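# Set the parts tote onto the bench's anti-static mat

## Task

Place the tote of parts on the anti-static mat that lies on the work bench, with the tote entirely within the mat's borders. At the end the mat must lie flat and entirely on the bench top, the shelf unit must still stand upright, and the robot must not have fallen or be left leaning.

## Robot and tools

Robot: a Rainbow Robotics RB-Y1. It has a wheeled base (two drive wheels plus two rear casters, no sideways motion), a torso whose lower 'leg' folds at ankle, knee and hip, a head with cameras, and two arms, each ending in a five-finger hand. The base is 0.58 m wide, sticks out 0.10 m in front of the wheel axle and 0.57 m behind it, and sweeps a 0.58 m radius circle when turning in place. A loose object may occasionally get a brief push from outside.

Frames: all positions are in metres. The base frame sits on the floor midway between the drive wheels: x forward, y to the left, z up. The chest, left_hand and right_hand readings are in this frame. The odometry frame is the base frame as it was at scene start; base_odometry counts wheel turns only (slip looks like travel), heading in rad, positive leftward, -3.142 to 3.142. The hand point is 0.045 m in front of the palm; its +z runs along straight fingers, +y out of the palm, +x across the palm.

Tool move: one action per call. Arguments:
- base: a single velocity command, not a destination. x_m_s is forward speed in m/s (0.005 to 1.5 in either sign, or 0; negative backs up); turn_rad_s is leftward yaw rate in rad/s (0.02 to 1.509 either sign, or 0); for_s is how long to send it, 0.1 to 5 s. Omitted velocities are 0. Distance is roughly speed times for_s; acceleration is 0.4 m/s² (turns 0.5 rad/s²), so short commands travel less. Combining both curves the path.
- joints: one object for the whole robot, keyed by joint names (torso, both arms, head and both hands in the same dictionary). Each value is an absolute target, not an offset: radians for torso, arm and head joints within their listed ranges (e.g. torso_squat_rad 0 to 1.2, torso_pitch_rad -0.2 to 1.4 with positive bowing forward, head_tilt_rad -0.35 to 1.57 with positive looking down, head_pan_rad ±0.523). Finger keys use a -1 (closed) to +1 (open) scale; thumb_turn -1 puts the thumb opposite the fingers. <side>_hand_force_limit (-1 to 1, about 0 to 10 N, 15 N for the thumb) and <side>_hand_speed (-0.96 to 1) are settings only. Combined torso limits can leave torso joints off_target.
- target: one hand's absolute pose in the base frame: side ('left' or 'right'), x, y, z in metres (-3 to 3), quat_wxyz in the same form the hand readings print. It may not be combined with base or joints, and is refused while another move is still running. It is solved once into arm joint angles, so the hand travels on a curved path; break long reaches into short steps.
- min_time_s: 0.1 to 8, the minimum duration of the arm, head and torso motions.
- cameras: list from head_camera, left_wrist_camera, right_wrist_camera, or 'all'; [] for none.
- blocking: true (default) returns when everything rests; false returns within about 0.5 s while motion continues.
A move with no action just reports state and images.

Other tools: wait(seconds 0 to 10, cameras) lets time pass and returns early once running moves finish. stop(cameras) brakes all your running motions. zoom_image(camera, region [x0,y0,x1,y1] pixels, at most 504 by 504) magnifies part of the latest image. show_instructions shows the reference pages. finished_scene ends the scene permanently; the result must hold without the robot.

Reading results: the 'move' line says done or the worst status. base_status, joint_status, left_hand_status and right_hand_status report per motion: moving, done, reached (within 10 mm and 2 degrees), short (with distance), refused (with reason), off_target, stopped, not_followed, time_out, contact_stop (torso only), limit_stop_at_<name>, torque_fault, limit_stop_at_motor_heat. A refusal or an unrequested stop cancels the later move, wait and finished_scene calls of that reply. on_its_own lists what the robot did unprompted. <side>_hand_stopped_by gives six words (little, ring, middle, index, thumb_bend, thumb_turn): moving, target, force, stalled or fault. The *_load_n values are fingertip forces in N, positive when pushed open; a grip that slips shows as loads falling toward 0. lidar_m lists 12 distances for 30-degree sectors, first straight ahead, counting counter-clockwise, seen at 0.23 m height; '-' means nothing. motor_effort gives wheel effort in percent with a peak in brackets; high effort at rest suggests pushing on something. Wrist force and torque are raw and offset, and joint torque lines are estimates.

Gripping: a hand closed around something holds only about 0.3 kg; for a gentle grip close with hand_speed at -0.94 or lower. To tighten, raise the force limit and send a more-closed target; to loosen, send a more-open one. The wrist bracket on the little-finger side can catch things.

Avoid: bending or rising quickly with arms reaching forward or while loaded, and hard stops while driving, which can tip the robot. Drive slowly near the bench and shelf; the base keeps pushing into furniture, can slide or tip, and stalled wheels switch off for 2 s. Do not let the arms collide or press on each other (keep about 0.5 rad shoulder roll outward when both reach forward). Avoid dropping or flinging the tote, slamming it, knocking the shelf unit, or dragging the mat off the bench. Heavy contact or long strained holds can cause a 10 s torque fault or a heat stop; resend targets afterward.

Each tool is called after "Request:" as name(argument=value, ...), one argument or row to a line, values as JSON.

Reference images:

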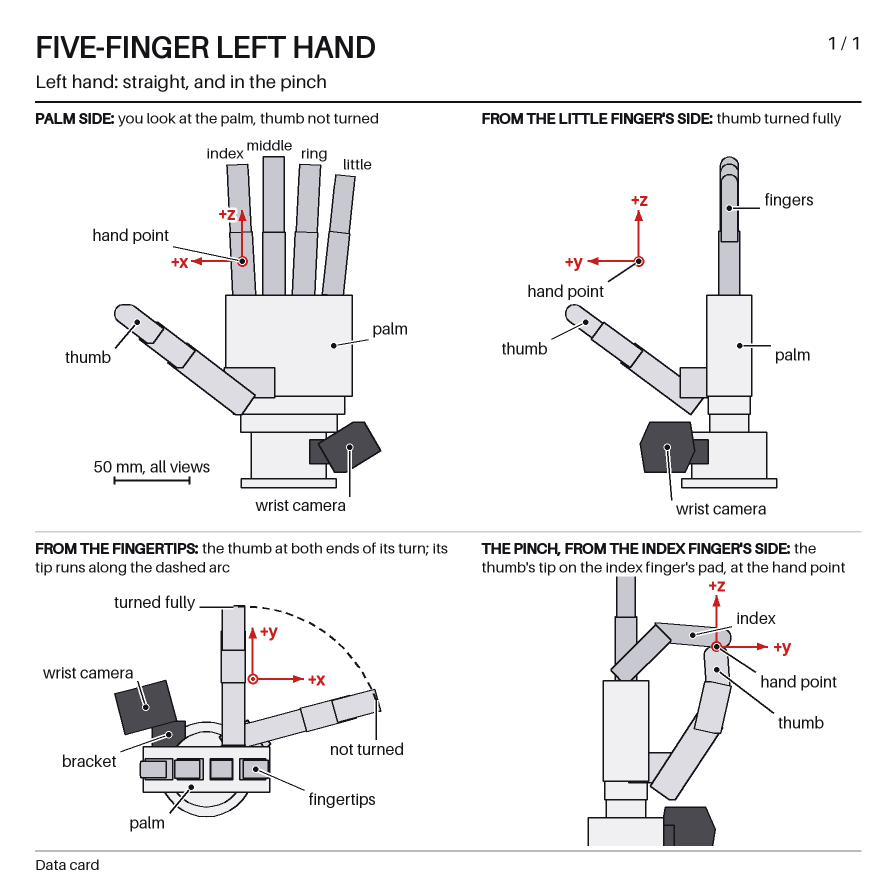

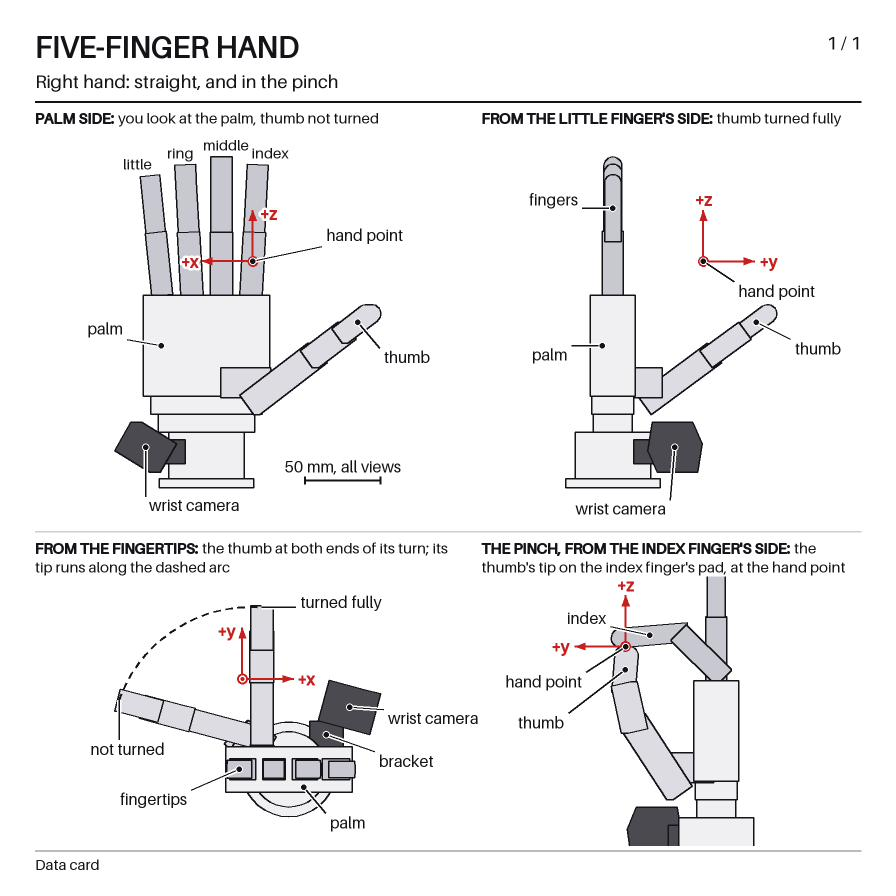

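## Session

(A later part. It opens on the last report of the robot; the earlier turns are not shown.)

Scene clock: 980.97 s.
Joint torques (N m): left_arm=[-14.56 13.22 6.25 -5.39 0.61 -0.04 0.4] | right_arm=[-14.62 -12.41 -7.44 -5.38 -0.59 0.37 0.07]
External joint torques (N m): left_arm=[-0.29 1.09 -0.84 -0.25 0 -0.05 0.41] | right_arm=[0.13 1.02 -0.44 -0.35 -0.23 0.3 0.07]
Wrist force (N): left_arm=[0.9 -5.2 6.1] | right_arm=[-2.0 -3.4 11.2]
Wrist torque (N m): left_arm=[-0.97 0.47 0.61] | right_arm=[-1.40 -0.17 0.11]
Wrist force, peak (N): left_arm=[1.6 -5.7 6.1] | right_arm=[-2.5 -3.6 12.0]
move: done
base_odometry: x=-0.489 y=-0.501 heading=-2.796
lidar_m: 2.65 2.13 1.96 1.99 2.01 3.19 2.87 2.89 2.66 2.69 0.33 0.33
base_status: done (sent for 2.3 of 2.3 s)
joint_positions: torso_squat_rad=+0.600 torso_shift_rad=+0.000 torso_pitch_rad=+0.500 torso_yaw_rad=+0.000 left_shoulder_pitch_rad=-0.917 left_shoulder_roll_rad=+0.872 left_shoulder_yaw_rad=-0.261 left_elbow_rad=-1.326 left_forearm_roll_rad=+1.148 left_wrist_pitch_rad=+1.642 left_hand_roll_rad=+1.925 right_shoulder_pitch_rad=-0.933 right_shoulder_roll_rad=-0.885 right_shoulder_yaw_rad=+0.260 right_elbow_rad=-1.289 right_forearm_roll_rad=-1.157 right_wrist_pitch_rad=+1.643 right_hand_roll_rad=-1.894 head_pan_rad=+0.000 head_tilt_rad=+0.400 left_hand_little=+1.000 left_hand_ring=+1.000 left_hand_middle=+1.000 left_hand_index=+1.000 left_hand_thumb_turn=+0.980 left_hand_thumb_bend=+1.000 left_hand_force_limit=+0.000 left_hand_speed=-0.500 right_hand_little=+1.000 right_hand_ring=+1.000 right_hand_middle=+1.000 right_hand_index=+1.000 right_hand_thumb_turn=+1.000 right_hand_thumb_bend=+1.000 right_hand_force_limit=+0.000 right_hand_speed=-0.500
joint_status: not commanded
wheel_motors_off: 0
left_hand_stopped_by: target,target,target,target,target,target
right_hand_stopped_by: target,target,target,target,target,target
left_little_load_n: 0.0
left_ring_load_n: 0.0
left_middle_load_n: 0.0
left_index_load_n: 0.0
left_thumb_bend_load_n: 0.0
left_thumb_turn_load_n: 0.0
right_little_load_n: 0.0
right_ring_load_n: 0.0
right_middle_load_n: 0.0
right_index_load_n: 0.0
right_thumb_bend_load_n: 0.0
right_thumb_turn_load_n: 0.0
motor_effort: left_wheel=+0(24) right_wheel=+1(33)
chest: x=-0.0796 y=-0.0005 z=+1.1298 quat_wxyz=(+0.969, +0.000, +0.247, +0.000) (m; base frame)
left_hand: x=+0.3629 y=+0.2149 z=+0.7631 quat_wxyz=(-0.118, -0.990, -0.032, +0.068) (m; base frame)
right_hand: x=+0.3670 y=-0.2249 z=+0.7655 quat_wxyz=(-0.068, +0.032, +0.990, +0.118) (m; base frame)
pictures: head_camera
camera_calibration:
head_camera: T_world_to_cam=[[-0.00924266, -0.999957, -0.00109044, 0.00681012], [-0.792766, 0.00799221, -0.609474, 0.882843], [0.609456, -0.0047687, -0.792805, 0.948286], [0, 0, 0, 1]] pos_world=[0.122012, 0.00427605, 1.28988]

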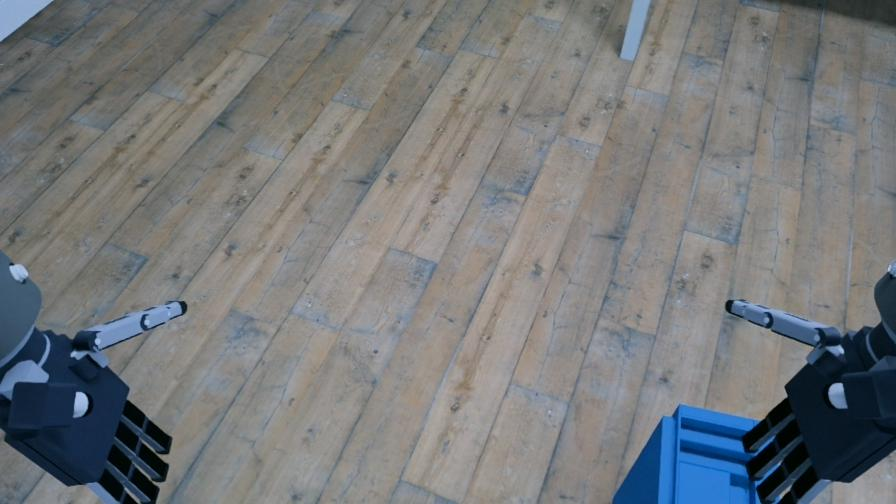

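Request:
move(
  base={"turn_rad_s": -0.3, "for_s": 0.92},
  joints={"head_tilt_rad": 0.7},
  cameras=["head_camera"],
)

Scene clock: 987.43 s.
Joint torques (N m): left_arm=[-14.43 13.22 6.47 -5.47 0.52 0.04 0.17] | right_arm=[-14.24 -12.76 -7.54 -5.28 -0.67 0.18 0]
External joint torques (N m): left_arm=[-0.16 1.08 -0.62 -0.33 -0.09 0.03 0.18] | right_arm=[0.52 0.67 -0.55 -0.25 -0.31 0.11 0]
Wrist force (N): left_arm=[1.3 -4.7 5.5] | right_arm=[-2.1 -3.4 10.8]
Wrist torque (N m): left_arm=[-0.84 0.39 0.60] | right_arm=[-1.37 -0.15 0.10]
Wrist force, peak (N): left_arm=[1.6 -5.6 6.0] | right_arm=[-1.9 -3.7 12.3]
move: done
base_odometry: x=-0.489 y=-0.501 heading=-3.076
lidar_m: 0.54 2.53 1.99 1.96 2.01 3.15 2.81 3.07 2.70 2.66 2.84 0.33
base_status: done (sent for 0.93 of 0.93 s)
joint_positions: torso_squat_rad=+0.600 torso_shift_rad=+0.000 torso_pitch_rad=+0.500 torso_yaw_rad=+0.000 left_shoulder_pitch_rad=-0.917 left_shoulder_roll_rad=+0.872 left_shoulder_yaw_rad=-0.261 left_elbow_rad=-1.326 left_forearm_roll_rad=+1.148 left_wrist_pitch_rad=+1.642 left_hand_roll_rad=+1.925 right_shoulder_pitch_rad=-0.933 right_shoulder_roll_rad=-0.885 right_shoulder_yaw_rad=+0.260 right_elbow_rad=-1.289 right_forearm_roll_rad=-1.157 right_wrist_pitch_rad=+1.643 right_hand_roll_rad=-1.894 head_pan_rad=+0.000 head_tilt_rad=+0.700 left_hand_little=+1.000 left_hand_ring=+1.000 left_hand_middle=+1.000 left_hand_index=+1.000 left_hand_thumb_turn=+0.980 left_hand_thumb_bend=+1.000 left_hand_force_limit=+0.000 left_hand_speed=-0.500 right_hand_little=+1.000 right_hand_ring=+1.000 right_hand_middle=+1.000 right_hand_index=+1.000 right_hand_thumb_turn=+1.000 right_hand_thumb_bend=+1.000 right_hand_force_limit=+0.000 right_hand_speed=-0.500
joint_status: all done
wheel_motors_off: 0
left_hand_stopped_by: target,target,target,target,target,target
right_hand_stopped_by: target,target,target,target,target,target
left_little_load_n: 0.0
left_ring_load_n: 0.0
left_middle_load_n: 0.0
left_index_load_n: 0.0
left_thumb_bend_load_n: 0.0
left_thumb_turn_load_n: 0.5
right_little_load_n: 0.0
right_ring_load_n: 0.0
right_middle_load_n: 0.0
right_index_load_n: 0.0
right_thumb_bend_load_n: 0.0
right_thumb_turn_load_n: 0.0
motor_effort: left_wheel=+3(18) right_wheel=+1(29)
chest: x=-0.0796 y=-0.0005 z=+1.1298 quat_wxyz=(+0.969, +0.000, +0.247, +0.000) (m; base frame)
left_hand: x=+0.3629 y=+0.2149 z=+0.7631 quat_wxyz=(-0.118, -0.990, -0.032, +0.068) (m; base frame)
right_hand: x=+0.3670 y=-0.2249 z=+0.7655 quat_wxyz=(-0.068, +0.032, +0.990, +0.118) (m; base frame)
pictures: head_camera
camera_calibration:
head_camera: T_world_to_cam=[[-0.00889596, -0.999959, 0.00156959, 0.00332976], [-0.937444, 0.00779349, -0.348049, 0.549485], [0.348023, -0.00456763, -0.937475, 1.14486], [0, 0, 0, 1]] pos_world=[0.116702, 0.00427653, 1.26452]

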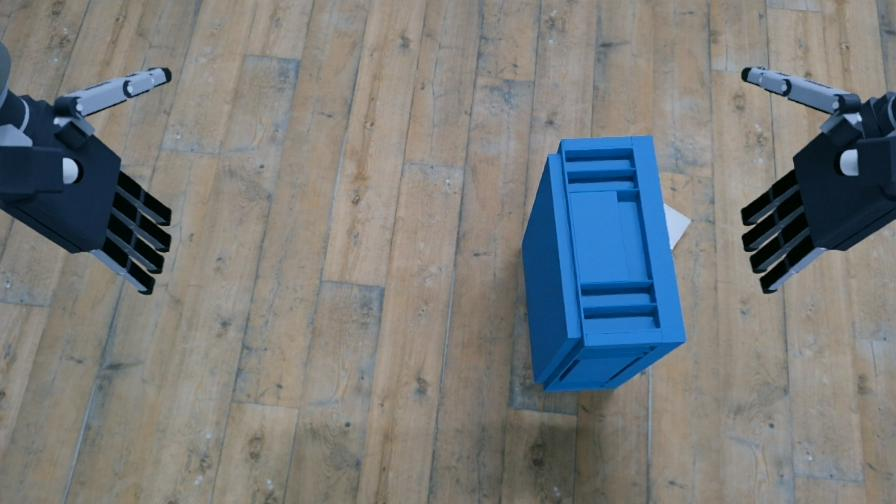

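Request:
move(
  joints={"right_shoulder_pitch_rad": 0.1, "right_shoulder_roll_rad": -1.0, "right_elbow_rad": -1.3, "right_shoulder_yaw_rad": 0.0},
  base={"x_m_s": 0.05, "for_s": 0.6},
  min_time_s=2,
)

Request:
move(
  joints={"torso_squat_rad": 1.1, "torso_shift_rad": 0.42, "torso_pitch_rad": 0.88, "head_tilt_rad": 0.1},
  min_time_s=5,
  cameras=["all"],
)

Scene clock: 1014.27 s.
Joint torques (N m): left_arm=[-14.47 13.25 6.35 -5.26 0.62 -0.12 0.18] | right_arm=[4.17 -14.11 -5.8 -0.91 -0.02 1.49 0.12]
External joint torques (N m): left_arm=[-0.2 1.11 -0.74 -0.12 0.01 -0.13 0.18] | right_arm=[0.4 0.84 -0.55 -0.21 -0.22 0.11 0.11]
Wrist force (N): left_arm=[1.8 -5.1 5.3] | right_arm=[-4.9 -0.3 10.3]
Wrist torque (N m): left_arm=[-0.89 0.28 0.66] | right_arm=[-1.09 0.06 0.04]
Wrist force, peak (N): left_arm=[1.1 -5.8 5.9] | right_arm=[-2.3 -3.5 12.0]
move: done
base_odometry: x=-0.519 y=-0.503 heading=-3.076
lidar_m: 0.54 2.53 1.99 1.96 2.03 3.15 2.84 3.08 2.69 2.66 0.38 0.30
base_status: done (sent for 0.6 of 0.6 s)
joint_positions: torso_squat_rad=+0.600 torso_shift_rad=+0.000 torso_pitch_rad=+0.500 torso_yaw_rad=+0.000 left_shoulder_pitch_rad=-0.917 left_shoulder_roll_rad=+0.872 left_shoulder_yaw_rad=-0.261 left_elbow_rad=-1.326 left_forearm_roll_rad=+1.148 left_wrist_pitch_rad=+1.642 left_hand_roll_rad=+1.925 right_shoulder_pitch_rad=+0.100 right_shoulder_roll_rad=-1.000 right_shoulder_yaw_rad=+0.000 right_elbow_rad=-1.300 right_forearm_roll_rad=-1.157 right_wrist_pitch_rad=+1.643 right_hand_roll_rad=-1.894 head_pan_rad=+0.000 head_tilt_rad=+0.700 left_hand_little=+1.000 left_hand_ring=+1.000 left_hand_middle=+1.000 left_hand_index=+1.000 left_hand_thumb_turn=+0.980 left_hand_thumb_bend=+1.000 left_hand_force_limit=+0.000 left_hand_speed=-0.500 right_hand_little=+1.000 right_hand_ring=+1.000 right_hand_middle=+1.000 right_hand_index=+1.000 right_hand_thumb_turn=+1.000 right_hand_thumb_bend=+1.000 right_hand_force_limit=+0.000 right_hand_speed=-0.500
joint_status: all done
wheel_motors_off: 0
left_hand_stopped_by: target,target,target,target,target,target
right_hand_stopped_by: target,target,target,target,target,target
left_little_load_n: 0.0
left_ring_load_n: 0.0
left_middle_load_n: 0.0
left_index_load_n: 0.0
left_thumb_bend_load_n: 0.0
left_thumb_turn_load_n: 0.0
right_little_load_n: 0.0
right_ring_load_n: 0.0
right_middle_load_n: 0.0
right_index_load_n: 0.0
right_thumb_bend_load_n: 0.0
right_thumb_turn_load_n: 0.0
motor_effort: left_wheel=+0(29) right_wheel=+2(22)
chest: x=-0.0796 y=-0.0005 z=+1.1298 quat_wxyz=(+0.969, +0.000, +0.247, +0.000) (m; base frame)
left_hand: x=+0.3629 y=+0.2149 z=+0.7632 quat_wxyz=(-0.118, -0.990, -0.032, +0.068) (m; base frame)
right_hand: x=-0.0829 y=-0.4574 z=+0.6556 quat_wxyz=(-0.384, +0.296, +0.874, -0.020) (m; base frame)
pictures: none

Scene clock: 1019.57 s.
Joint torques (N m): left_arm=[-8.42 11.85 4.87 -5.01 0.76 0.66 0.05] | right_arm=[11.86 -9.96 -3.9 1.5 0.1 1.87 0.05]
External joint torques (N m): left_arm=[-0.51 0.7 -0.63 -0.26 0 -0.05 0.07] | right_arm=[0.95 0.36 -0.98 -0.02 -0.28 0.09 0.04]
Wrist force (N): left_arm=[2.8 -5.1 5.0] | right_arm=[-5.7 0.4 8.4]
Wrist torque (N m): left_arm=[-0.92 0.33 0.71] | right_arm=[-0.93 0.20 0.01]
Wrist force, peak (N): left_arm=[3.9 -5.5 5.0] | right_arm=[-5.0 -0.6 10.2]
move: done
base_odometry: x=-0.519 y=-0.503 heading=-3.075
lidar_m: 0.53 2.53 1.98 1.96 2.03 3.15 2.84 3.08 2.69 2.66 0.38 0.31
base_status: not commanded
joint_positions: torso_squat_rad=+1.100 torso_shift_rad=+0.420 torso_pitch_rad=+0.880 torso_yaw_rad=+0.000 left_shoulder_pitch_rad=-0.917 left_shoulder_roll_rad=+0.872 left_shoulder_yaw_rad=-0.261 left_elbow_rad=-1.326 left_forearm_roll_rad=+1.148 left_wrist_pitch_rad=+1.642 left_hand_roll_rad=+1.925 right_shoulder_pitch_rad=+0.100 right_shoulder_roll_rad=-1.000 right_shoulder_yaw_rad=+0.000 right_elbow_rad=-1.300 right_forearm_roll_rad=-1.157 right_wrist_pitch_rad=+1.643 right_hand_roll_rad=-1.894 head_pan_rad=+0.000 head_tilt_rad=+0.100 left_hand_little=+1.000 left_hand_ring=+1.000 left_hand_middle=+1.000 left_hand_index=+1.000 left_hand_thumb_turn=+0.980 left_hand_thumb_bend=+1.000 left_hand_force_limit=+0.000 left_hand_speed=-0.500 right_hand_little=+1.000 right_hand_ring=+1.000 right_hand_middle=+1.000 right_hand_index=+1.000 right_hand_thumb_turn=+1.000 right_hand_thumb_bend=+1.000 right_hand_force_limit=+0.000 right_hand_speed=-0.500
joint_status: all done
wheel_motors_off: 0
left_hand_stopped_by: target,target,target,target,target,target
right_hand_stopped_by: target,target,target,target,target,target
left_little_load_n: 0.0
left_ring_load_n: 0.0
left_middle_load_n: 0.0
left_index_load_n: 0.5
left_thumb_bend_load_n: 0.0
left_thumb_turn_load_n: 0.0
right_little_load_n: 0.0
right_ring_load_n: 0.0
right_middle_load_n: 0.0
right_index_load_n: 0.0
right_thumb_bend_load_n: 0.0
right_thumb_turn_load_n: 0.0
motor_effort: left_wheel=+1(2) right_wheel=+0(4)
chest: x=+0.1400 y=-0.0004 z=+0.7675 quat_wxyz=(+0.905, +0.000, +0.426, +0.000) (m; base frame)
left_hand: x=+0.4149 y=+0.2151 z=+0.2630 quat_wxyz=(-0.110, -0.960, -0.054, +0.254) (m; base frame)
right_hand: x=-0.0389 y=-0.4572 z=+0.3285 quat_wxyz=(-0.542, +0.287, +0.786, -0.075) (m; base frame)
pictures: head_camera, left_wrist_camera, right_wrist_camera
camera_calibration:
head_camera: T_world_to_cam=[[-0.00935417, -0.999956, -0.000263871, 0.00828854], [-0.83895, 0.00799161, -0.54415, 0.80175], [0.544128, -0.00486869, -0.838988, 0.512477], [0, 0, 0, 1]] pos_world=[0.393853, 0.00437599, 0.866236]
left_wrist_camera: T_world_to_cam=[[0.0488234, 0.960169, -0.275122, -0.158086], [0.99772, -0.0340367, 0.0582693, -0.417393], [0.0465842, -0.27734, -0.959642, 0.41283], [0, 0, 0, 1]] pos_world=[0.404929, 0.252077, 0.376997]
right_wrist_camera: T_world_to_cam=[[0.287355, 0.947204, -0.142239, 0.486234], [0.757265, -0.315598, -0.571793, 0.0698886], [-0.586495, 0.0565945, -0.807973, 0.384866], [0, 0, 0, 1]] pos_world=[0.0330762, -0.460287, 0.420085]

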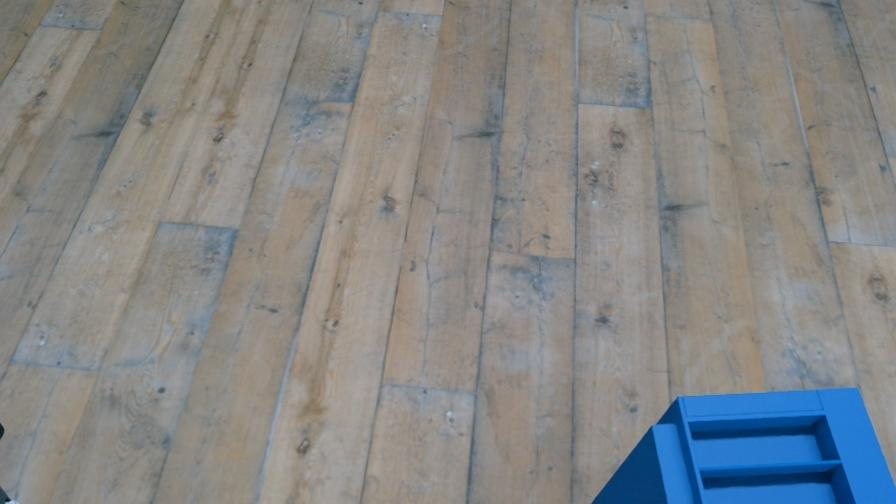

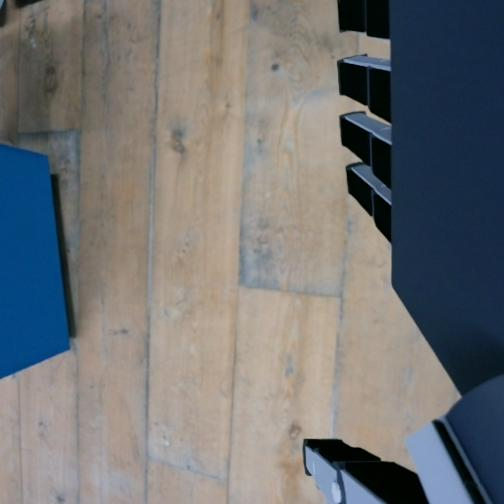

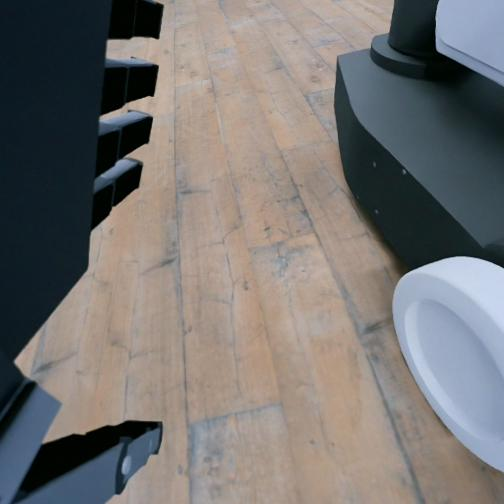

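Request:
move(
  target={"side": "left", "x": 0.42, "y": 0.12, "z": 0.60, "quat_wxyz": [0.1305, 0.9914, 0, 0]},
  min_time_s=3,
  cameras=[],
)

Request:
move(
  joints={"head_tilt_rad": 0.45},
  min_time_s=1,
  cameras=["head_camera", "left_wrist_camera"],
)

Scene clock: 1029.03 s.
Joint torques (N m): left_arm=[-5.47 -6.01 6.14 2.18 0.16 -0.71 0.11] | right_arm=[11.48 -10.18 -3.94 1.71 0.12 2.03 0.08]
External joint torques (N m): left_arm=[-0.12 -0.3 -0.2 0.32 -0.13 -0.13 0.11] | right_arm=[0.57 0.14 -1.02 0.19 -0.26 0.25 0.06]
Wrist force (N): left_arm=[0.4 -5.1 5.5] | right_arm=[-5.8 0.7 8.2]
Wrist torque (N m): left_arm=[-0.90 0.45 0.57] | right_arm=[-0.91 0.19 -0.01]
Wrist force, peak (N): left_arm=[3.5 -5.6 5.2] | right_arm=[-6.2 0.2 8.7]
move: done
base_odometry: x=-0.519 y=-0.503 heading=-3.075
lidar_m: 0.53 2.53 1.98 1.96 2.03 3.15 2.84 3.09 2.70 2.66 0.38 0.31
base_status: not commanded
joint_positions: torso_squat_rad=+1.100 torso_shift_rad=+0.420 torso_pitch_rad=+0.880 torso_yaw_rad=+0.000 left_shoulder_pitch_rad=+1.143 left_shoulder_roll_rad=+1.791 left_shoulder_yaw_rad=+2.094 left_elbow_rad=-2.617 left_forearm_roll_rad=+1.903 left_wrist_pitch_rad=+1.119 left_hand_roll_rad=+2.705 right_shoulder_pitch_rad=+0.100 right_shoulder_roll_rad=-1.000 right_shoulder_yaw_rad=+0.000 right_elbow_rad=-1.300 right_forearm_roll_rad=-1.157 right_wrist_pitch_rad=+1.643 right_hand_roll_rad=-1.894 head_pan_rad=+0.000 head_tilt_rad=+0.100 left_hand_little=+1.000 left_hand_ring=+1.000 left_hand_middle=+1.000 left_hand_index=+1.000 left_hand_thumb_turn=+0.980 left_hand_thumb_bend=+1.000 left_hand_force_limit=+0.000 left_hand_speed=-0.500 right_hand_little=+1.000 right_hand_ring=+1.000 right_hand_middle=+1.000 right_hand_index=+1.000 right_hand_thumb_turn=+1.000 right_hand_thumb_bend=+1.000 right_hand_force_limit=+0.000 right_hand_speed=-0.500
joint_status: all done
wheel_motors_off: 0
left_hand_stopped_by: target,target,target,target,target,target
right_hand_stopped_by: target,target,target,target,target,target
left_little_load_n: 0.0
left_ring_load_n: 0.5
left_middle_load_n: 0.0
left_index_load_n: 0.0
left_thumb_bend_load_n: 0.0
left_thumb_turn_load_n: 0.0
right_little_load_n: 0.0
right_ring_load_n: 0.0
right_middle_load_n: 0.5
right_index_load_n: 0.0
right_thumb_bend_load_n: 0.0
right_thumb_turn_load_n: 0.0
motor_effort: left_wheel=+0(3) right_wheel=-1(4)
chest: x=+0.1400 y=-0.0004 z=+0.7675 quat_wxyz=(+0.905, +0.000, +0.426, +0.000) (m; base frame)
left_hand: x=+0.4203 y=+0.1203 z=+0.6001 quat_wxyz=(-0.137, -0.991, +0.007, +0.008) (m; base frame)
left_hand_status: reached (checked arc, as near as the solve gets, planned for 3.0 s): 0 mm and 1.4 deg off.
right_hand: x=-0.0389 y=-0.4572 z=+0.3285 quat_wxyz=(-0.542, +0.287, +0.786, -0.075) (m; base frame)
pictures: none
No camera images: "cameras" was empty.

Scene clock: 1030.33 s.
Joint torques (N m): left_arm=[-5.62 -5.72 5.97 2.04 0.22 -0.62 0.16] | right_arm=[11.74 -10.04 -3.73 1.83 0.05 1.92 0.1]
External joint torques (N m): left_arm=[-0.27 0 -0.37 0.17 -0.08 -0.04 0.16] | right_arm=[0.83 0.28 -0.81 0.31 -0.33 0.14 0.09]
Wrist force (N): left_arm=[0.2 -5.3 5.5] | right_arm=[-5.9 0.3 8.3]
Wrist torque (N m): left_arm=[-0.93 0.49 0.57] | right_arm=[-0.97 0.22 0.01]
Wrist force, peak (N): left_arm=[0.2 -5.9 6.1] | right_arm=[-6.0 0.7 8.6]
move: done
base_odometry: x=-0.519 y=-0.503 heading=-3.075
lidar_m: 0.54 2.52 1.99 1.96 2.03 3.15 2.84 3.09 2.69 2.66 0.37 0.30
base_status: not commanded
joint_positions: torso_squat_rad=+1.100 torso_shift_rad=+0.420 torso_pitch_rad=+0.880 torso_yaw_rad=+0.000 left_shoulder_pitch_rad=+1.143 left_shoulder_roll_rad=+1.791 left_shoulder_yaw_rad=+2.094 left_elbow_rad=-2.617 left_forearm_roll_rad=+1.903 left_wrist_pitch_rad=+1.119 left_hand_roll_rad=+2.705 right_shoulder_pitch_rad=+0.100 right_shoulder_roll_rad=-1.000 right_shoulder_yaw_rad=+0.000 right_elbow_rad=-1.300 right_forearm_roll_rad=-1.157 right_wrist_pitch_rad=+1.643 right_hand_roll_rad=-1.894 head_pan_rad=+0.000 head_tilt_rad=+0.450 left_hand_little=+1.000 left_hand_ring=+1.000 left_hand_middle=+1.000 left_hand_index=+1.000 left_hand_thumb_turn=+0.980 left_hand_thumb_bend=+1.000 left_hand_force_limit=+0.000 left_hand_speed=-0.500 right_hand_little=+1.000 right_hand_ring=+1.000 right_hand_middle=+1.000 right_hand_index=+1.000 right_hand_thumb_turn=+1.000 right_hand_thumb_bend=+1.000 right_hand_force_limit=+0.000 right_hand_speed=-0.500
joint_status: all done
wheel_motors_off: 0
left_hand_stopped_by: target,target,target,target,target,target
right_hand_stopped_by: target,target,target,target,target,target
left_little_load_n: 0.0
left_ring_load_n: 0.0
left_middle_load_n: 0.0
left_index_load_n: 0.5
left_thumb_bend_load_n: 0.0
left_thumb_turn_load_n: 0.0
right_little_load_n: 0.0
right_ring_load_n: 0.0
right_middle_load_n: 0.0
right_index_load_n: 0.0
right_thumb_bend_load_n: 0.0
right_thumb_turn_load_n: 0.0
motor_effort: left_wheel=+1(3) right_wheel=+3(4)
chest: x=+0.1400 y=-0.0004 z=+0.7675 quat_wxyz=(+0.905, +0.000, +0.426, +0.000) (m; base frame)
left_hand: x=+0.4203 y=+0.1203 z=+0.6001 quat_wxyz=(-0.137, -0.991, +0.007, +0.008) (m; base frame)
right_hand: x=-0.0389 y=-0.4572 z=+0.3285 quat_wxyz=(-0.542, +0.287, +0.786, -0.075) (m; base frame)
pictures: head_camera, left_wrist_camera
camera_calibration:
head_camera: T_world_to_cam=[[-0.00863907, -0.999959, 0.00280732, 0.00544744], [-0.974658, 0.00779284, -0.223565, 0.56206], [0.223534, -0.00466756, -0.974685, 0.730424], [0, 0, 0, 1]] pos_world=[0.384589, 0.00447647, 0.837575]
left_wrist_camera: T_world_to_cam=[[0.235638, 0.939133, -0.250009, -0.0657179], [0.839717, -0.0672458, 0.538845, -0.663645], [0.489234, -0.336909, -0.804451, 0.437794], [0, 0, 0, 1]] pos_world=[0.358576, 0.164587, 0.693356]

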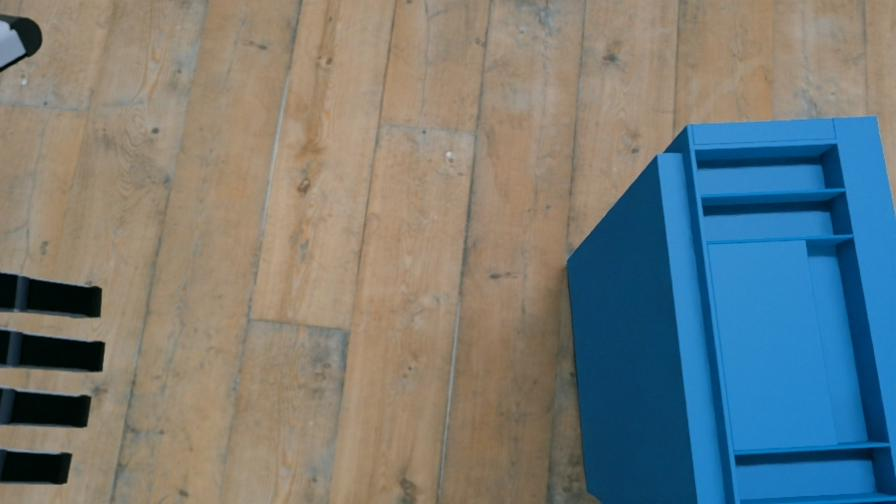

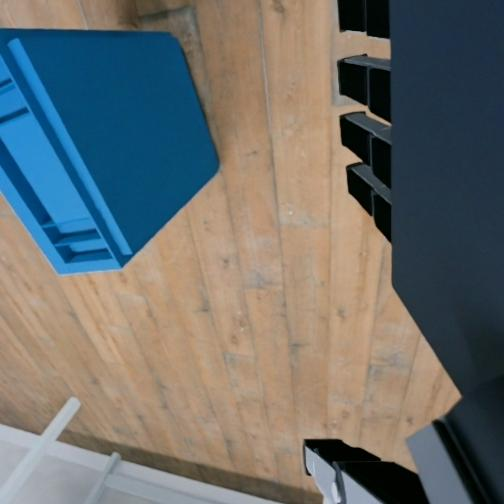

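Request:
move(
  joints={"left_shoulder_pitch_rad": -0.917, "left_shoulder_roll_rad": 0.872, "left_shoulder_yaw_rad": -0.261, "left_elbow_rad": -1.6, "left_forearm_roll_rad": 1.148, "left_wrist_pitch_rad": 1.642, "left_hand_roll_rad": 1.925},
  min_time_s=3,
  cameras=[],
)

Request:
move(
  target={"side": "left", "x": 0.40, "y": 0.12, "z": 0.40, "quat_wxyz": [0.1305, 0.9914, 0, 0]},
  min_time_s=2,
  cameras=["head_camera", "left_wrist_camera"],
)

Scene clock: 1066.90 s.
Joint torques (N m): left_arm=[-10.01 10.26 5.35 -5.61 0.96 0.42 -0.14] | right_arm=[11.53 -10 -3.85 1.91 0.05 1.89 0.06]
External joint torques (N m): left_arm=[-1.39 0.7 -0.64 0.06 0.08 0.09 -0.13] | right_arm=[0.62 0.32 -0.94 0.39 -0.32 0.11 0.04]
Wrist force (N): left_arm=[2.3 -5.4 5.3] | right_arm=[-5.7 0.4 7.9]
Wrist torque (N m): left_arm=[-0.91 0.31 0.52] | right_arm=[-0.92 0.21 0.03]
Wrist force, peak (N): left_arm=[2.5 -6.2 5.2] | right_arm=[-6.0 0.5 8.8]
move: done
base_odometry: x=-0.519 y=-0.503 heading=-3.075
lidar_m: 0.53 2.53 1.98 1.95 2.03 3.15 2.84 3.09 2.70 2.66 0.38 0.30
base_status: not commanded
joint_positions: torso_squat_rad=+1.100 torso_shift_rad=+0.420 torso_pitch_rad=+0.880 torso_yaw_rad=+0.000 left_shoulder_pitch_rad=-0.917 left_shoulder_roll_rad=+0.872 left_shoulder_yaw_rad=-0.261 left_elbow_rad=-1.600 left_forearm_roll_rad=+1.148 left_wrist_pitch_rad=+1.642 left_hand_roll_rad=+1.925 right_shoulder_pitch_rad=+0.100 right_shoulder_roll_rad=-1.000 right_shoulder_yaw_rad=+0.000 right_elbow_rad=-1.300 right_forearm_roll_rad=-1.157 right_wrist_pitch_rad=+1.643 right_hand_roll_rad=-1.894 head_pan_rad=+0.000 head_tilt_rad=+0.450 left_hand_little=+1.000 left_hand_ring=+1.000 left_hand_middle=+1.000 left_hand_index=+1.000 left_hand_thumb_turn=+0.980 left_hand_thumb_bend=+1.000 left_hand_force_limit=+0.000 left_hand_speed=-0.500 right_hand_little=+1.000 right_hand_ring=+1.000 right_hand_middle=+1.000 right_hand_index=+1.000 right_hand_thumb_turn=+1.000 right_hand_thumb_bend=+1.000 right_hand_force_limit=+0.000 right_hand_speed=-0.500
joint_status: all done
wheel_motors_off: 0
left_hand_stopped_by: target,target,target,target,target,target
right_hand_stopped_by: target,target,target,target,target,target
left_little_load_n: 0.0
left_ring_load_n: 0.0
left_middle_load_n: 0.0
left_index_load_n: 0.0
left_thumb_bend_load_n: 0.0
left_thumb_turn_load_n: 0.0
right_little_load_n: 0.0
right_ring_load_n: 0.0
right_middle_load_n: 0.0
right_index_load_n: 0.0
right_thumb_bend_load_n: 0.0
right_thumb_turn_load_n: 0.0
motor_effort: left_wheel=+1(3) right_wheel=+2(3)
chest: x=+0.1400 y=-0.0004 z=+0.7675 quat_wxyz=(+0.905, +0.000, +0.426, +0.000) (m; base frame)
left_hand: x=+0.4331 y=+0.1501 z=+0.3118 quat_wxyz=(-0.148, -0.970, +0.057, +0.183) (m; base frame)
right_hand: x=-0.0389 y=-0.4572 z=+0.3285 quat_wxyz=(-0.542, +0.287, +0.786, -0.075) (m; base frame)
pictures: none
No camera images: "cameras" was empty.

Scene clock: 1069.23 s.
Joint torques (N m): left_arm=[-2.46 8.46 4.46 -7.3 0.44 -0.78 0.18] | right_arm=[11.65 -10.15 -3.6 1.86 0.14 1.98 0.1]
External joint torques (N m): left_arm=[0.06 1.66 -0.26 -0.62 0.03 -0.29 0.18] | right_arm=[0.74 0.17 -0.68 0.34 -0.24 0.2 0.08]
Wrist force (N): left_arm=[0.7 -5.4 5.7] | right_arm=[-5.7 0.4 8.2]
Wrist torque (N m): left_arm=[-0.95 0.36 0.57] | right_arm=[-0.96 0.21 0.02]
Wrist force, peak (N): left_arm=[0.1 -5.5 6.3] | right_arm=[-6.1 0.5 8.6]
move: done
base_odometry: x=-0.519 y=-0.503 heading=-3.075
lidar_m: 0.54 2.53 1.98 1.96 2.03 3.15 2.84 3.08 2.70 2.66 0.39 0.30
base_status: not commanded
joint_positions: torso_squat_rad=+1.100 torso_shift_rad=+0.420 torso_pitch_rad=+0.880 torso_yaw_rad=+0.000 left_shoulder_pitch_rad=-0.458 left_shoulder_roll_rad=+0.961 left_shoulder_yaw_rad=-0.113 left_elbow_rad=-2.454 left_forearm_roll_rad=+0.860 left_wrist_pitch_rad=+1.512 left_hand_roll_rad=+2.436 right_shoulder_pitch_rad=+0.100 right_shoulder_roll_rad=-1.000 right_shoulder_yaw_rad=+0.000 right_elbow_rad=-1.300 right_forearm_roll_rad=-1.157 right_wrist_pitch_rad=+1.643 right_hand_roll_rad=-1.894 head_pan_rad=+0.000 head_tilt_rad=+0.450 left_hand_little=+1.000 left_hand_ring=+1.000 left_hand_middle=+1.000 left_hand_index=+1.000 left_hand_thumb_turn=+0.980 left_hand_thumb_bend=+1.000 left_hand_force_limit=+0.000 left_hand_speed=-0.500 right_hand_little=+1.000 right_hand_ring=+1.000 right_hand_middle=+1.000 right_hand_index=+1.000 right_hand_thumb_turn=+1.000 right_hand_thumb_bend=+1.000 right_hand_force_limit=+0.000 right_hand_speed=-0.500
joint_status: all done
wheel_motors_off: 0
left_hand_stopped_by: target,target,target,target,target,target
right_hand_stopped_by: target,target,target,target,target,target
left_little_load_n: 0.0
left_ring_load_n: 0.0
left_middle_load_n: 0.0
left_index_load_n: 0.0
left_thumb_bend_load_n: 0.0
left_thumb_turn_load_n: 0.0
right_little_load_n: 0.0
right_ring_load_n: 0.0
right_middle_load_n: 0.0
right_index_load_n: 0.0
right_thumb_bend_load_n: 0.0
right_thumb_turn_load_n: 0.0
motor_effort: left_wheel=+2(3) right_wheel=+2(4)
chest: x=+0.1400 y=-0.0004 z=+0.7675 quat_wxyz=(+0.905, +0.000, +0.426, +0.000) (m; base frame)
left_hand: x=+0.4000 y=+0.1199 z=+0.4000 quat_wxyz=(-0.131, -0.991, +0.000, +0.000) (m; base frame)
left_hand_status: reached (checked arc, planned for 2.0 s): 0 mm and 0.0 deg off.
right_hand: x=-0.0389 y=-0.4572 z=+0.3285 quat_wxyz=(-0.542, +0.287, +0.786, -0.075) (m; base frame)
pictures: head_camera, left_wrist_camera
camera_calibration:
head_camera: T_world_to_cam=[[-0.00863907, -0.999959, 0.00280732, 0.00544744], [-0.974658, 0.00779284, -0.223565, 0.56206], [0.223534, -0.00466756, -0.974685, 0.730424], [0, 0, 0, 1]] pos_world=[0.384589, 0.00447647, 0.837575]
left_wrist_camera: T_world_to_cam=[[0.224587, 0.94576, -0.23473, -0.112996], [0.833133, -0.0614224, 0.549652, -0.541226], [0.505421, -0.319006, -0.801738, 0.276954], [0, 0, 0, 1]] pos_world=[0.336312, 0.161974, 0.493007]

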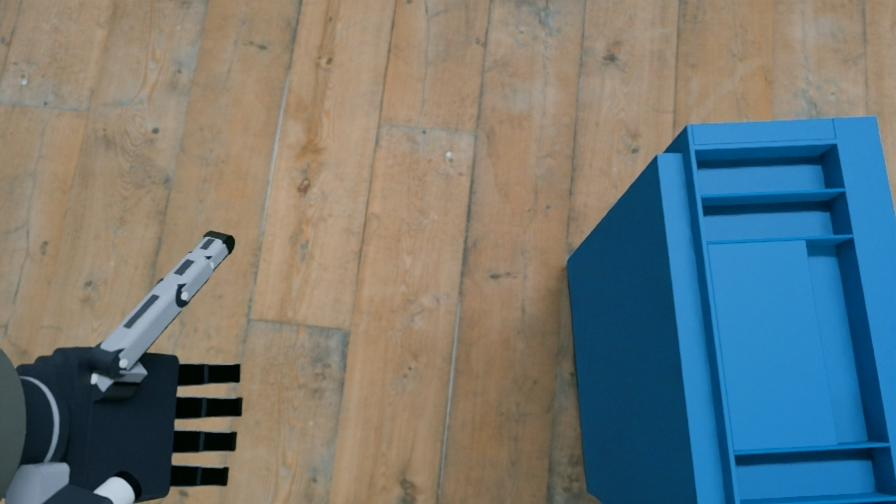

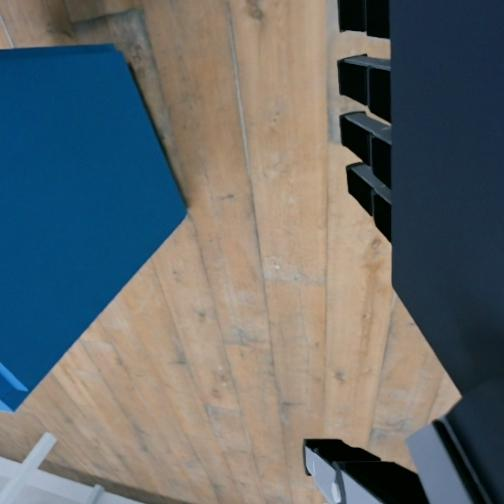

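Request:
move(
  target={"side": "left", "x": 0.44, "y": 0.02, "z": 0.41, "quat_wxyz": [0.1305, 0.9914, 0, 0]},
  min_time_s=2,
  cameras=[],
)

Request:
move(
  target={"side": "left", "x": 0.44, "y": -0.04, "z": 0.42, "quat_wxyz": [0.1305, 0.9914, 0, 0]},
  min_time_s=1.5,
  cameras=["head_camera"],
)

Request:
move(
  target={"side": "right", "x": 0.2, "y": -0.52, "z": 0.45, "quat_wxyz": [0, 0, 0.9914, 0.1305]},
  min_time_s=3,
  cameras=["right_wrist_camera"],
)

Scene clock: 1083.57 s.
Joint torques (N m): left_arm=[-8.93 3.2 3.28 -6.71 0.17 -0.15 0.07] | right_arm=[11.56 -9.82 -3.64 1.93 0.15 1.99 0.01]
External joint torques (N m): left_arm=[-1.47 -0.45 -1.08 0.27 -0.15 0.4 0.08] | right_arm=[0.65 0.5 -0.72 0.41 -0.23 0.21 -0.01]
Wrist force (N): left_arm=[0.7 -5.1 5.6] | right_arm=[-5.9 0.5 8.2]
Wrist torque (N m): left_arm=[-0.93 0.40 0.58] | right_arm=[-0.91 0.23 -0.01]
Wrist force, peak (N): left_arm=[0.7 -5.7 6.2] | right_arm=[-6.3 0.5 8.6]
move: done
base_odometry: x=-0.519 y=-0.503 heading=-3.075
lidar_m: 0.53 2.53 1.99 1.95 2.03 3.15 2.84 3.09 2.70 2.66 0.38 0.30
base_status: not commanded
joint_positions: torso_squat_rad=+1.100 torso_shift_rad=+0.420 torso_pitch_rad=+0.880 torso_yaw_rad=+0.000 left_shoulder_pitch_rad=-0.914 left_shoulder_roll_rad=+0.731 left_shoulder_yaw_rad=-0.424 left_elbow_rad=-2.323 left_forearm_roll_rad=+0.733 left_wrist_pitch_rad=+1.748 left_hand_roll_rad=+2.647 right_shoulder_pitch_rad=+0.100 right_shoulder_roll_rad=-1.000 right_shoulder_yaw_rad=+0.000 right_elbow_rad=-1.300 right_forearm_roll_rad=-1.157 right_wrist_pitch_rad=+1.643 right_hand_roll_rad=-1.894 head_pan_rad=+0.000 head_tilt_rad=+0.450 left_hand_little=+1.000 left_hand_ring=+1.000 left_hand_middle=+1.000 left_hand_index=+1.000 left_hand_thumb_turn=+0.980 left_hand_thumb_bend=+1.000 left_hand_force_limit=+0.000 left_hand_speed=-0.500 right_hand_little=+1.000 right_hand_ring=+1.000 right_hand_middle=+1.000 right_hand_index=+1.000 right_hand_thumb_turn=+1.000 right_hand_thumb_bend=+1.000 right_hand_force_limit=+0.000 right_hand_speed=-0.500
joint_status: all done
wheel_motors_off: 0
left_hand_stopped_by: target,target,target,target,target,target
right_hand_stopped_by: target,target,target,target,target,target
left_little_load_n: 0.0
left_ring_load_n: 0.0
left_middle_load_n: 0.0
left_index_load_n: 0.0
left_thumb_bend_load_n: 0.0
left_thumb_turn_load_n: 0.0
right_little_load_n: 0.0
right_ring_load_n: 0.0
right_middle_load_n: 0.0
right_index_load_n: 0.0
right_thumb_bend_load_n: 0.0
right_thumb_turn_load_n: 0.0
motor_effort: left_wheel=+1(4) right_wheel=+2(4)
chest: x=+0.1400 y=-0.0004 z=+0.7675 quat_wxyz=(+0.905, +0.000, +0.426, +0.000) (m; base frame)
left_hand: x=+0.4400 y=+0.0201 z=+0.4099 quat_wxyz=(-0.130, -0.991, +0.000, +0.000) (m; base frame)
left_hand_status: reached (checked arc, planned for 2.0 s): 0 mm and 0.0 deg off.
right_hand: x=-0.0389 y=-0.4572 z=+0.3285 quat_wxyz=(-0.542, +0.287, +0.786, -0.075) (m; base frame)
pictures: none
No camera images: "cameras" was empty.

Scene clock: 1085.40 s.
Joint torques (N m): left_arm=[-10.1 -1.14 2.22 -7.05 0.24 -0.36 0.35] | right_arm=[11.72 -10.03 -3.65 1.88 0.16 2.04 -0.04]
External joint torques (N m): left_arm=[-1.14 -1.61 -1.28 0.13 -0.04 0.21 0.35] | right_arm=[0.81 0.29 -0.73 0.36 -0.22 0.26 -0.05]
Wrist force (N): left_arm=[0.8 -5.3 5.3] | right_arm=[-6.0 0.7 8.5]
Wrist torque (N m): left_arm=[-0.93 0.35 0.60] | right_arm=[-0.91 0.24 -0.01]
Wrist force, peak (N): left_arm=[0.8 -5.3 6.4] | right_arm=[-6.3 0.6 8.6]
move: done
base_odometry: x=-0.519 y=-0.503 heading=-3.075
lidar_m: 0.53 2.53 1.99 1.96 2.02 3.15 2.84 3.10 2.70 2.66 0.38 0.31
base_status: not commanded
joint_positions: torso_squat_rad=+1.100 torso_shift_rad=+0.420 torso_pitch_rad=+0.880 torso_yaw_rad=+0.000 left_shoulder_pitch_rad=-1.043 left_shoulder_roll_rad=+0.522 left_shoulder_yaw_rad=-0.525 left_elbow_rad=-2.252 left_forearm_roll_rad=+0.607 left_wrist_pitch_rad=+1.876 left_hand_roll_rad=+2.705 right_shoulder_pitch_rad=+0.100 right_shoulder_roll_rad=-1.000 right_shoulder_yaw_rad=+0.000 right_elbow_rad=-1.300 right_forearm_roll_rad=-1.157 right_wrist_pitch_rad=+1.643 right_hand_roll_rad=-1.894 head_pan_rad=+0.000 head_tilt_rad=+0.450 left_hand_little=+1.000 left_hand_ring=+1.000 left_hand_middle=+1.000 left_hand_index=+1.000 left_hand_thumb_turn=+0.980 left_hand_thumb_bend=+1.000 left_hand_force_limit=+0.000 left_hand_speed=-0.500 right_hand_little=+1.000 right_hand_ring=+1.000 right_hand_middle=+1.000 right_hand_index=+1.000 right_hand_thumb_turn=+1.000 right_hand_thumb_bend=+1.000 right_hand_force_limit=+0.000 right_hand_speed=-0.500
joint_status: all done
wheel_motors_off: 0
left_hand_stopped_by: target,target,target,target,target,target
right_hand_stopped_by: target,target,target,target,target,target
left_little_load_n: 0.0
left_ring_load_n: 0.0
left_middle_load_n: 0.0
left_index_load_n: 0.0
left_thumb_bend_load_n: 0.0
left_thumb_turn_load_n: 0.0
right_little_load_n: 0.0
right_ring_load_n: 0.0
right_middle_load_n: 0.0
right_index_load_n: 0.0
right_thumb_bend_load_n: 0.0
right_thumb_turn_load_n: 0.0
motor_effort: left_wheel=+0(3) right_wheel=+1(4)
chest: x=+0.1400 y=-0.0004 z=+0.7675 quat_wxyz=(+0.905, +0.000, +0.426, +0.000) (m; base frame)
left_hand: x=+0.4400 y=-0.0398 z=+0.4199 quat_wxyz=(-0.130, -0.991, +0.000, +0.000) (m; base frame)
left_hand_status: reached (checked arc, planned for 1.5 s): 0 mm and 0.0 deg off.
right_hand: x=-0.0389 y=-0.4572 z=+0.3285 quat_wxyz=(-0.542, +0.287, +0.786, -0.075) (m; base frame)
pictures: head_camera
camera_calibration:
head_camera: T_world_to_cam=[[-0.00863907, -0.999959, 0.00280732, 0.00544744], [-0.974658, 0.00779284, -0.223565, 0.56206], [0.223534, -0.00466756, -0.974685, 0.730424], [0, 0, 0, 1]] pos_world=[0.384589, 0.00447647, 0.837575]

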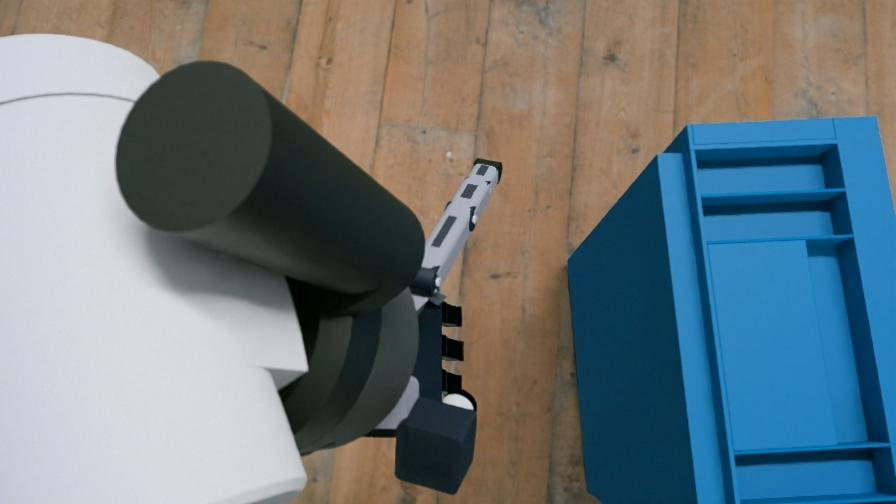

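Scene clock: 1088.73 s.
Joint torques (N m): left_arm=[-9.98 -1.01 2.06 -6.87 0.23 -0.27 0.36] | right_arm=[13.7 -4.95 -9.25 0.16 -0.4 0.32 0.25]
External joint torques (N m): left_arm=[-1.02 -1.47 -1.44 0.31 -0.04 0.3 0.37] | right_arm=[1.65 1.16 -0.66 -0.09 -0.26 -0.03 0.25]
Wrist force (N): left_arm=[0.4 -5.2 5.7] | right_arm=[-1.0 -3.7 11.5]
Wrist torque (N m): left_arm=[-0.95 0.43 0.57] | right_arm=[-1.43 -0.24 0.23]
Wrist force, peak (N): left_arm=[0.6 -5.9 6.1] | right_arm=[-2.8 -3.4 11.9]
move: done
base_odometry: x=-0.519 y=-0.503 heading=-3.075
lidar_m: 0.53 2.53 1.99 1.96 2.02 3.14 2.84 3.09 2.70 2.66 0.38 0.31
base_status: not commanded
joint_positions: torso_squat_rad=+1.100 torso_shift_rad=+0.420 torso_pitch_rad=+0.880 torso_yaw_rad=+0.000 left_shoulder_pitch_rad=-1.043 left_shoulder_roll_rad=+0.522 left_shoulder_yaw_rad=-0.525 left_elbow_rad=-2.252 left_forearm_roll_rad=+0.607 left_wrist_pitch_rad=+1.876 left_hand_roll_rad=+2.705 right_shoulder_pitch_rad=+0.460 right_shoulder_roll_rad=-0.870 right_shoulder_yaw_rad=-0.940 right_elbow_rad=-1.439 right_forearm_roll_rad=-1.716 right_wrist_pitch_rad=+1.414 right_hand_roll_rad=-0.669 head_pan_rad=+0.000 head_tilt_rad=+0.450 left_hand_little=+1.000 left_hand_ring=+1.000 left_hand_middle=+1.000 left_hand_index=+1.000 left_hand_thumb_turn=+0.980 left_hand_thumb_bend=+1.000 left_hand_force_limit=+0.000 left_hand_speed=-0.500 right_hand_little=+1.000 right_hand_ring=+1.000 right_hand_middle=+1.000 right_hand_index=+1.000 right_hand_thumb_turn=+1.000 right_hand_thumb_bend=+1.000 right_hand_force_limit=+0.000 right_hand_speed=-0.500
joint_status: all done
wheel_motors_off: 0
left_hand_stopped_by: target,target,target,target,target,target
right_hand_stopped_by: target,target,target,target,target,target
left_little_load_n: 0.0
left_ring_load_n: 0.0
left_middle_load_n: 0.0
left_index_load_n: 0.0
left_thumb_bend_load_n: 0.0
left_thumb_turn_load_n: 0.0
right_little_load_n: 0.0
right_ring_load_n: 0.0
right_middle_load_n: 0.0
right_index_load_n: 0.0
right_thumb_bend_load_n: -0.5
right_thumb_turn_load_n: 0.0
motor_effort: left_wheel=-1(4) right_wheel=+2(4)
chest: x=+0.1400 y=-0.0004 z=+0.7675 quat_wxyz=(+0.905, +0.000, +0.426, +0.000) (m; base frame)
left_hand: x=+0.4400 y=-0.0398 z=+0.4199 quat_wxyz=(-0.130, -0.991, +0.000, +0.000) (m; base frame)
right_hand: x=+0.2008 y=-0.5197 z=+0.4504 quat_wxyz=(+0.001, +0.001, +0.992, +0.123) (m; base frame)
right_hand_status: reached (checked arc, planned for 3.0 s): 1 mm and 0.9 deg off.
pictures: right_wrist_camera
camera_calibration:
right_wrist_camera: T_world_to_cam=[[-0.316528, 0.915883, 0.246919, 0.423544], [0.818013, 0.131755, 0.559906, -0.351086], [0.480275, 0.379209, -0.790908, 0.573247], [0, 0, 0, 1]] pos_world=[0.14594, -0.55904, 0.54538]

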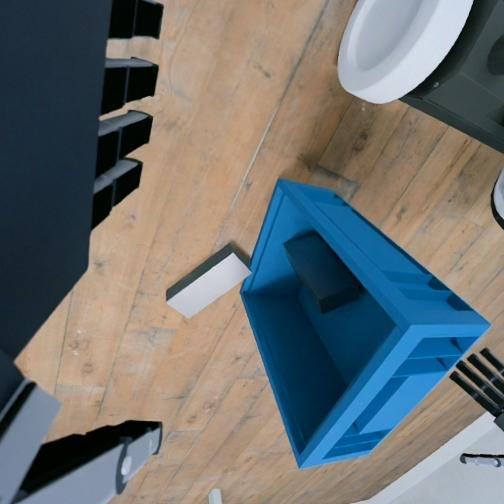

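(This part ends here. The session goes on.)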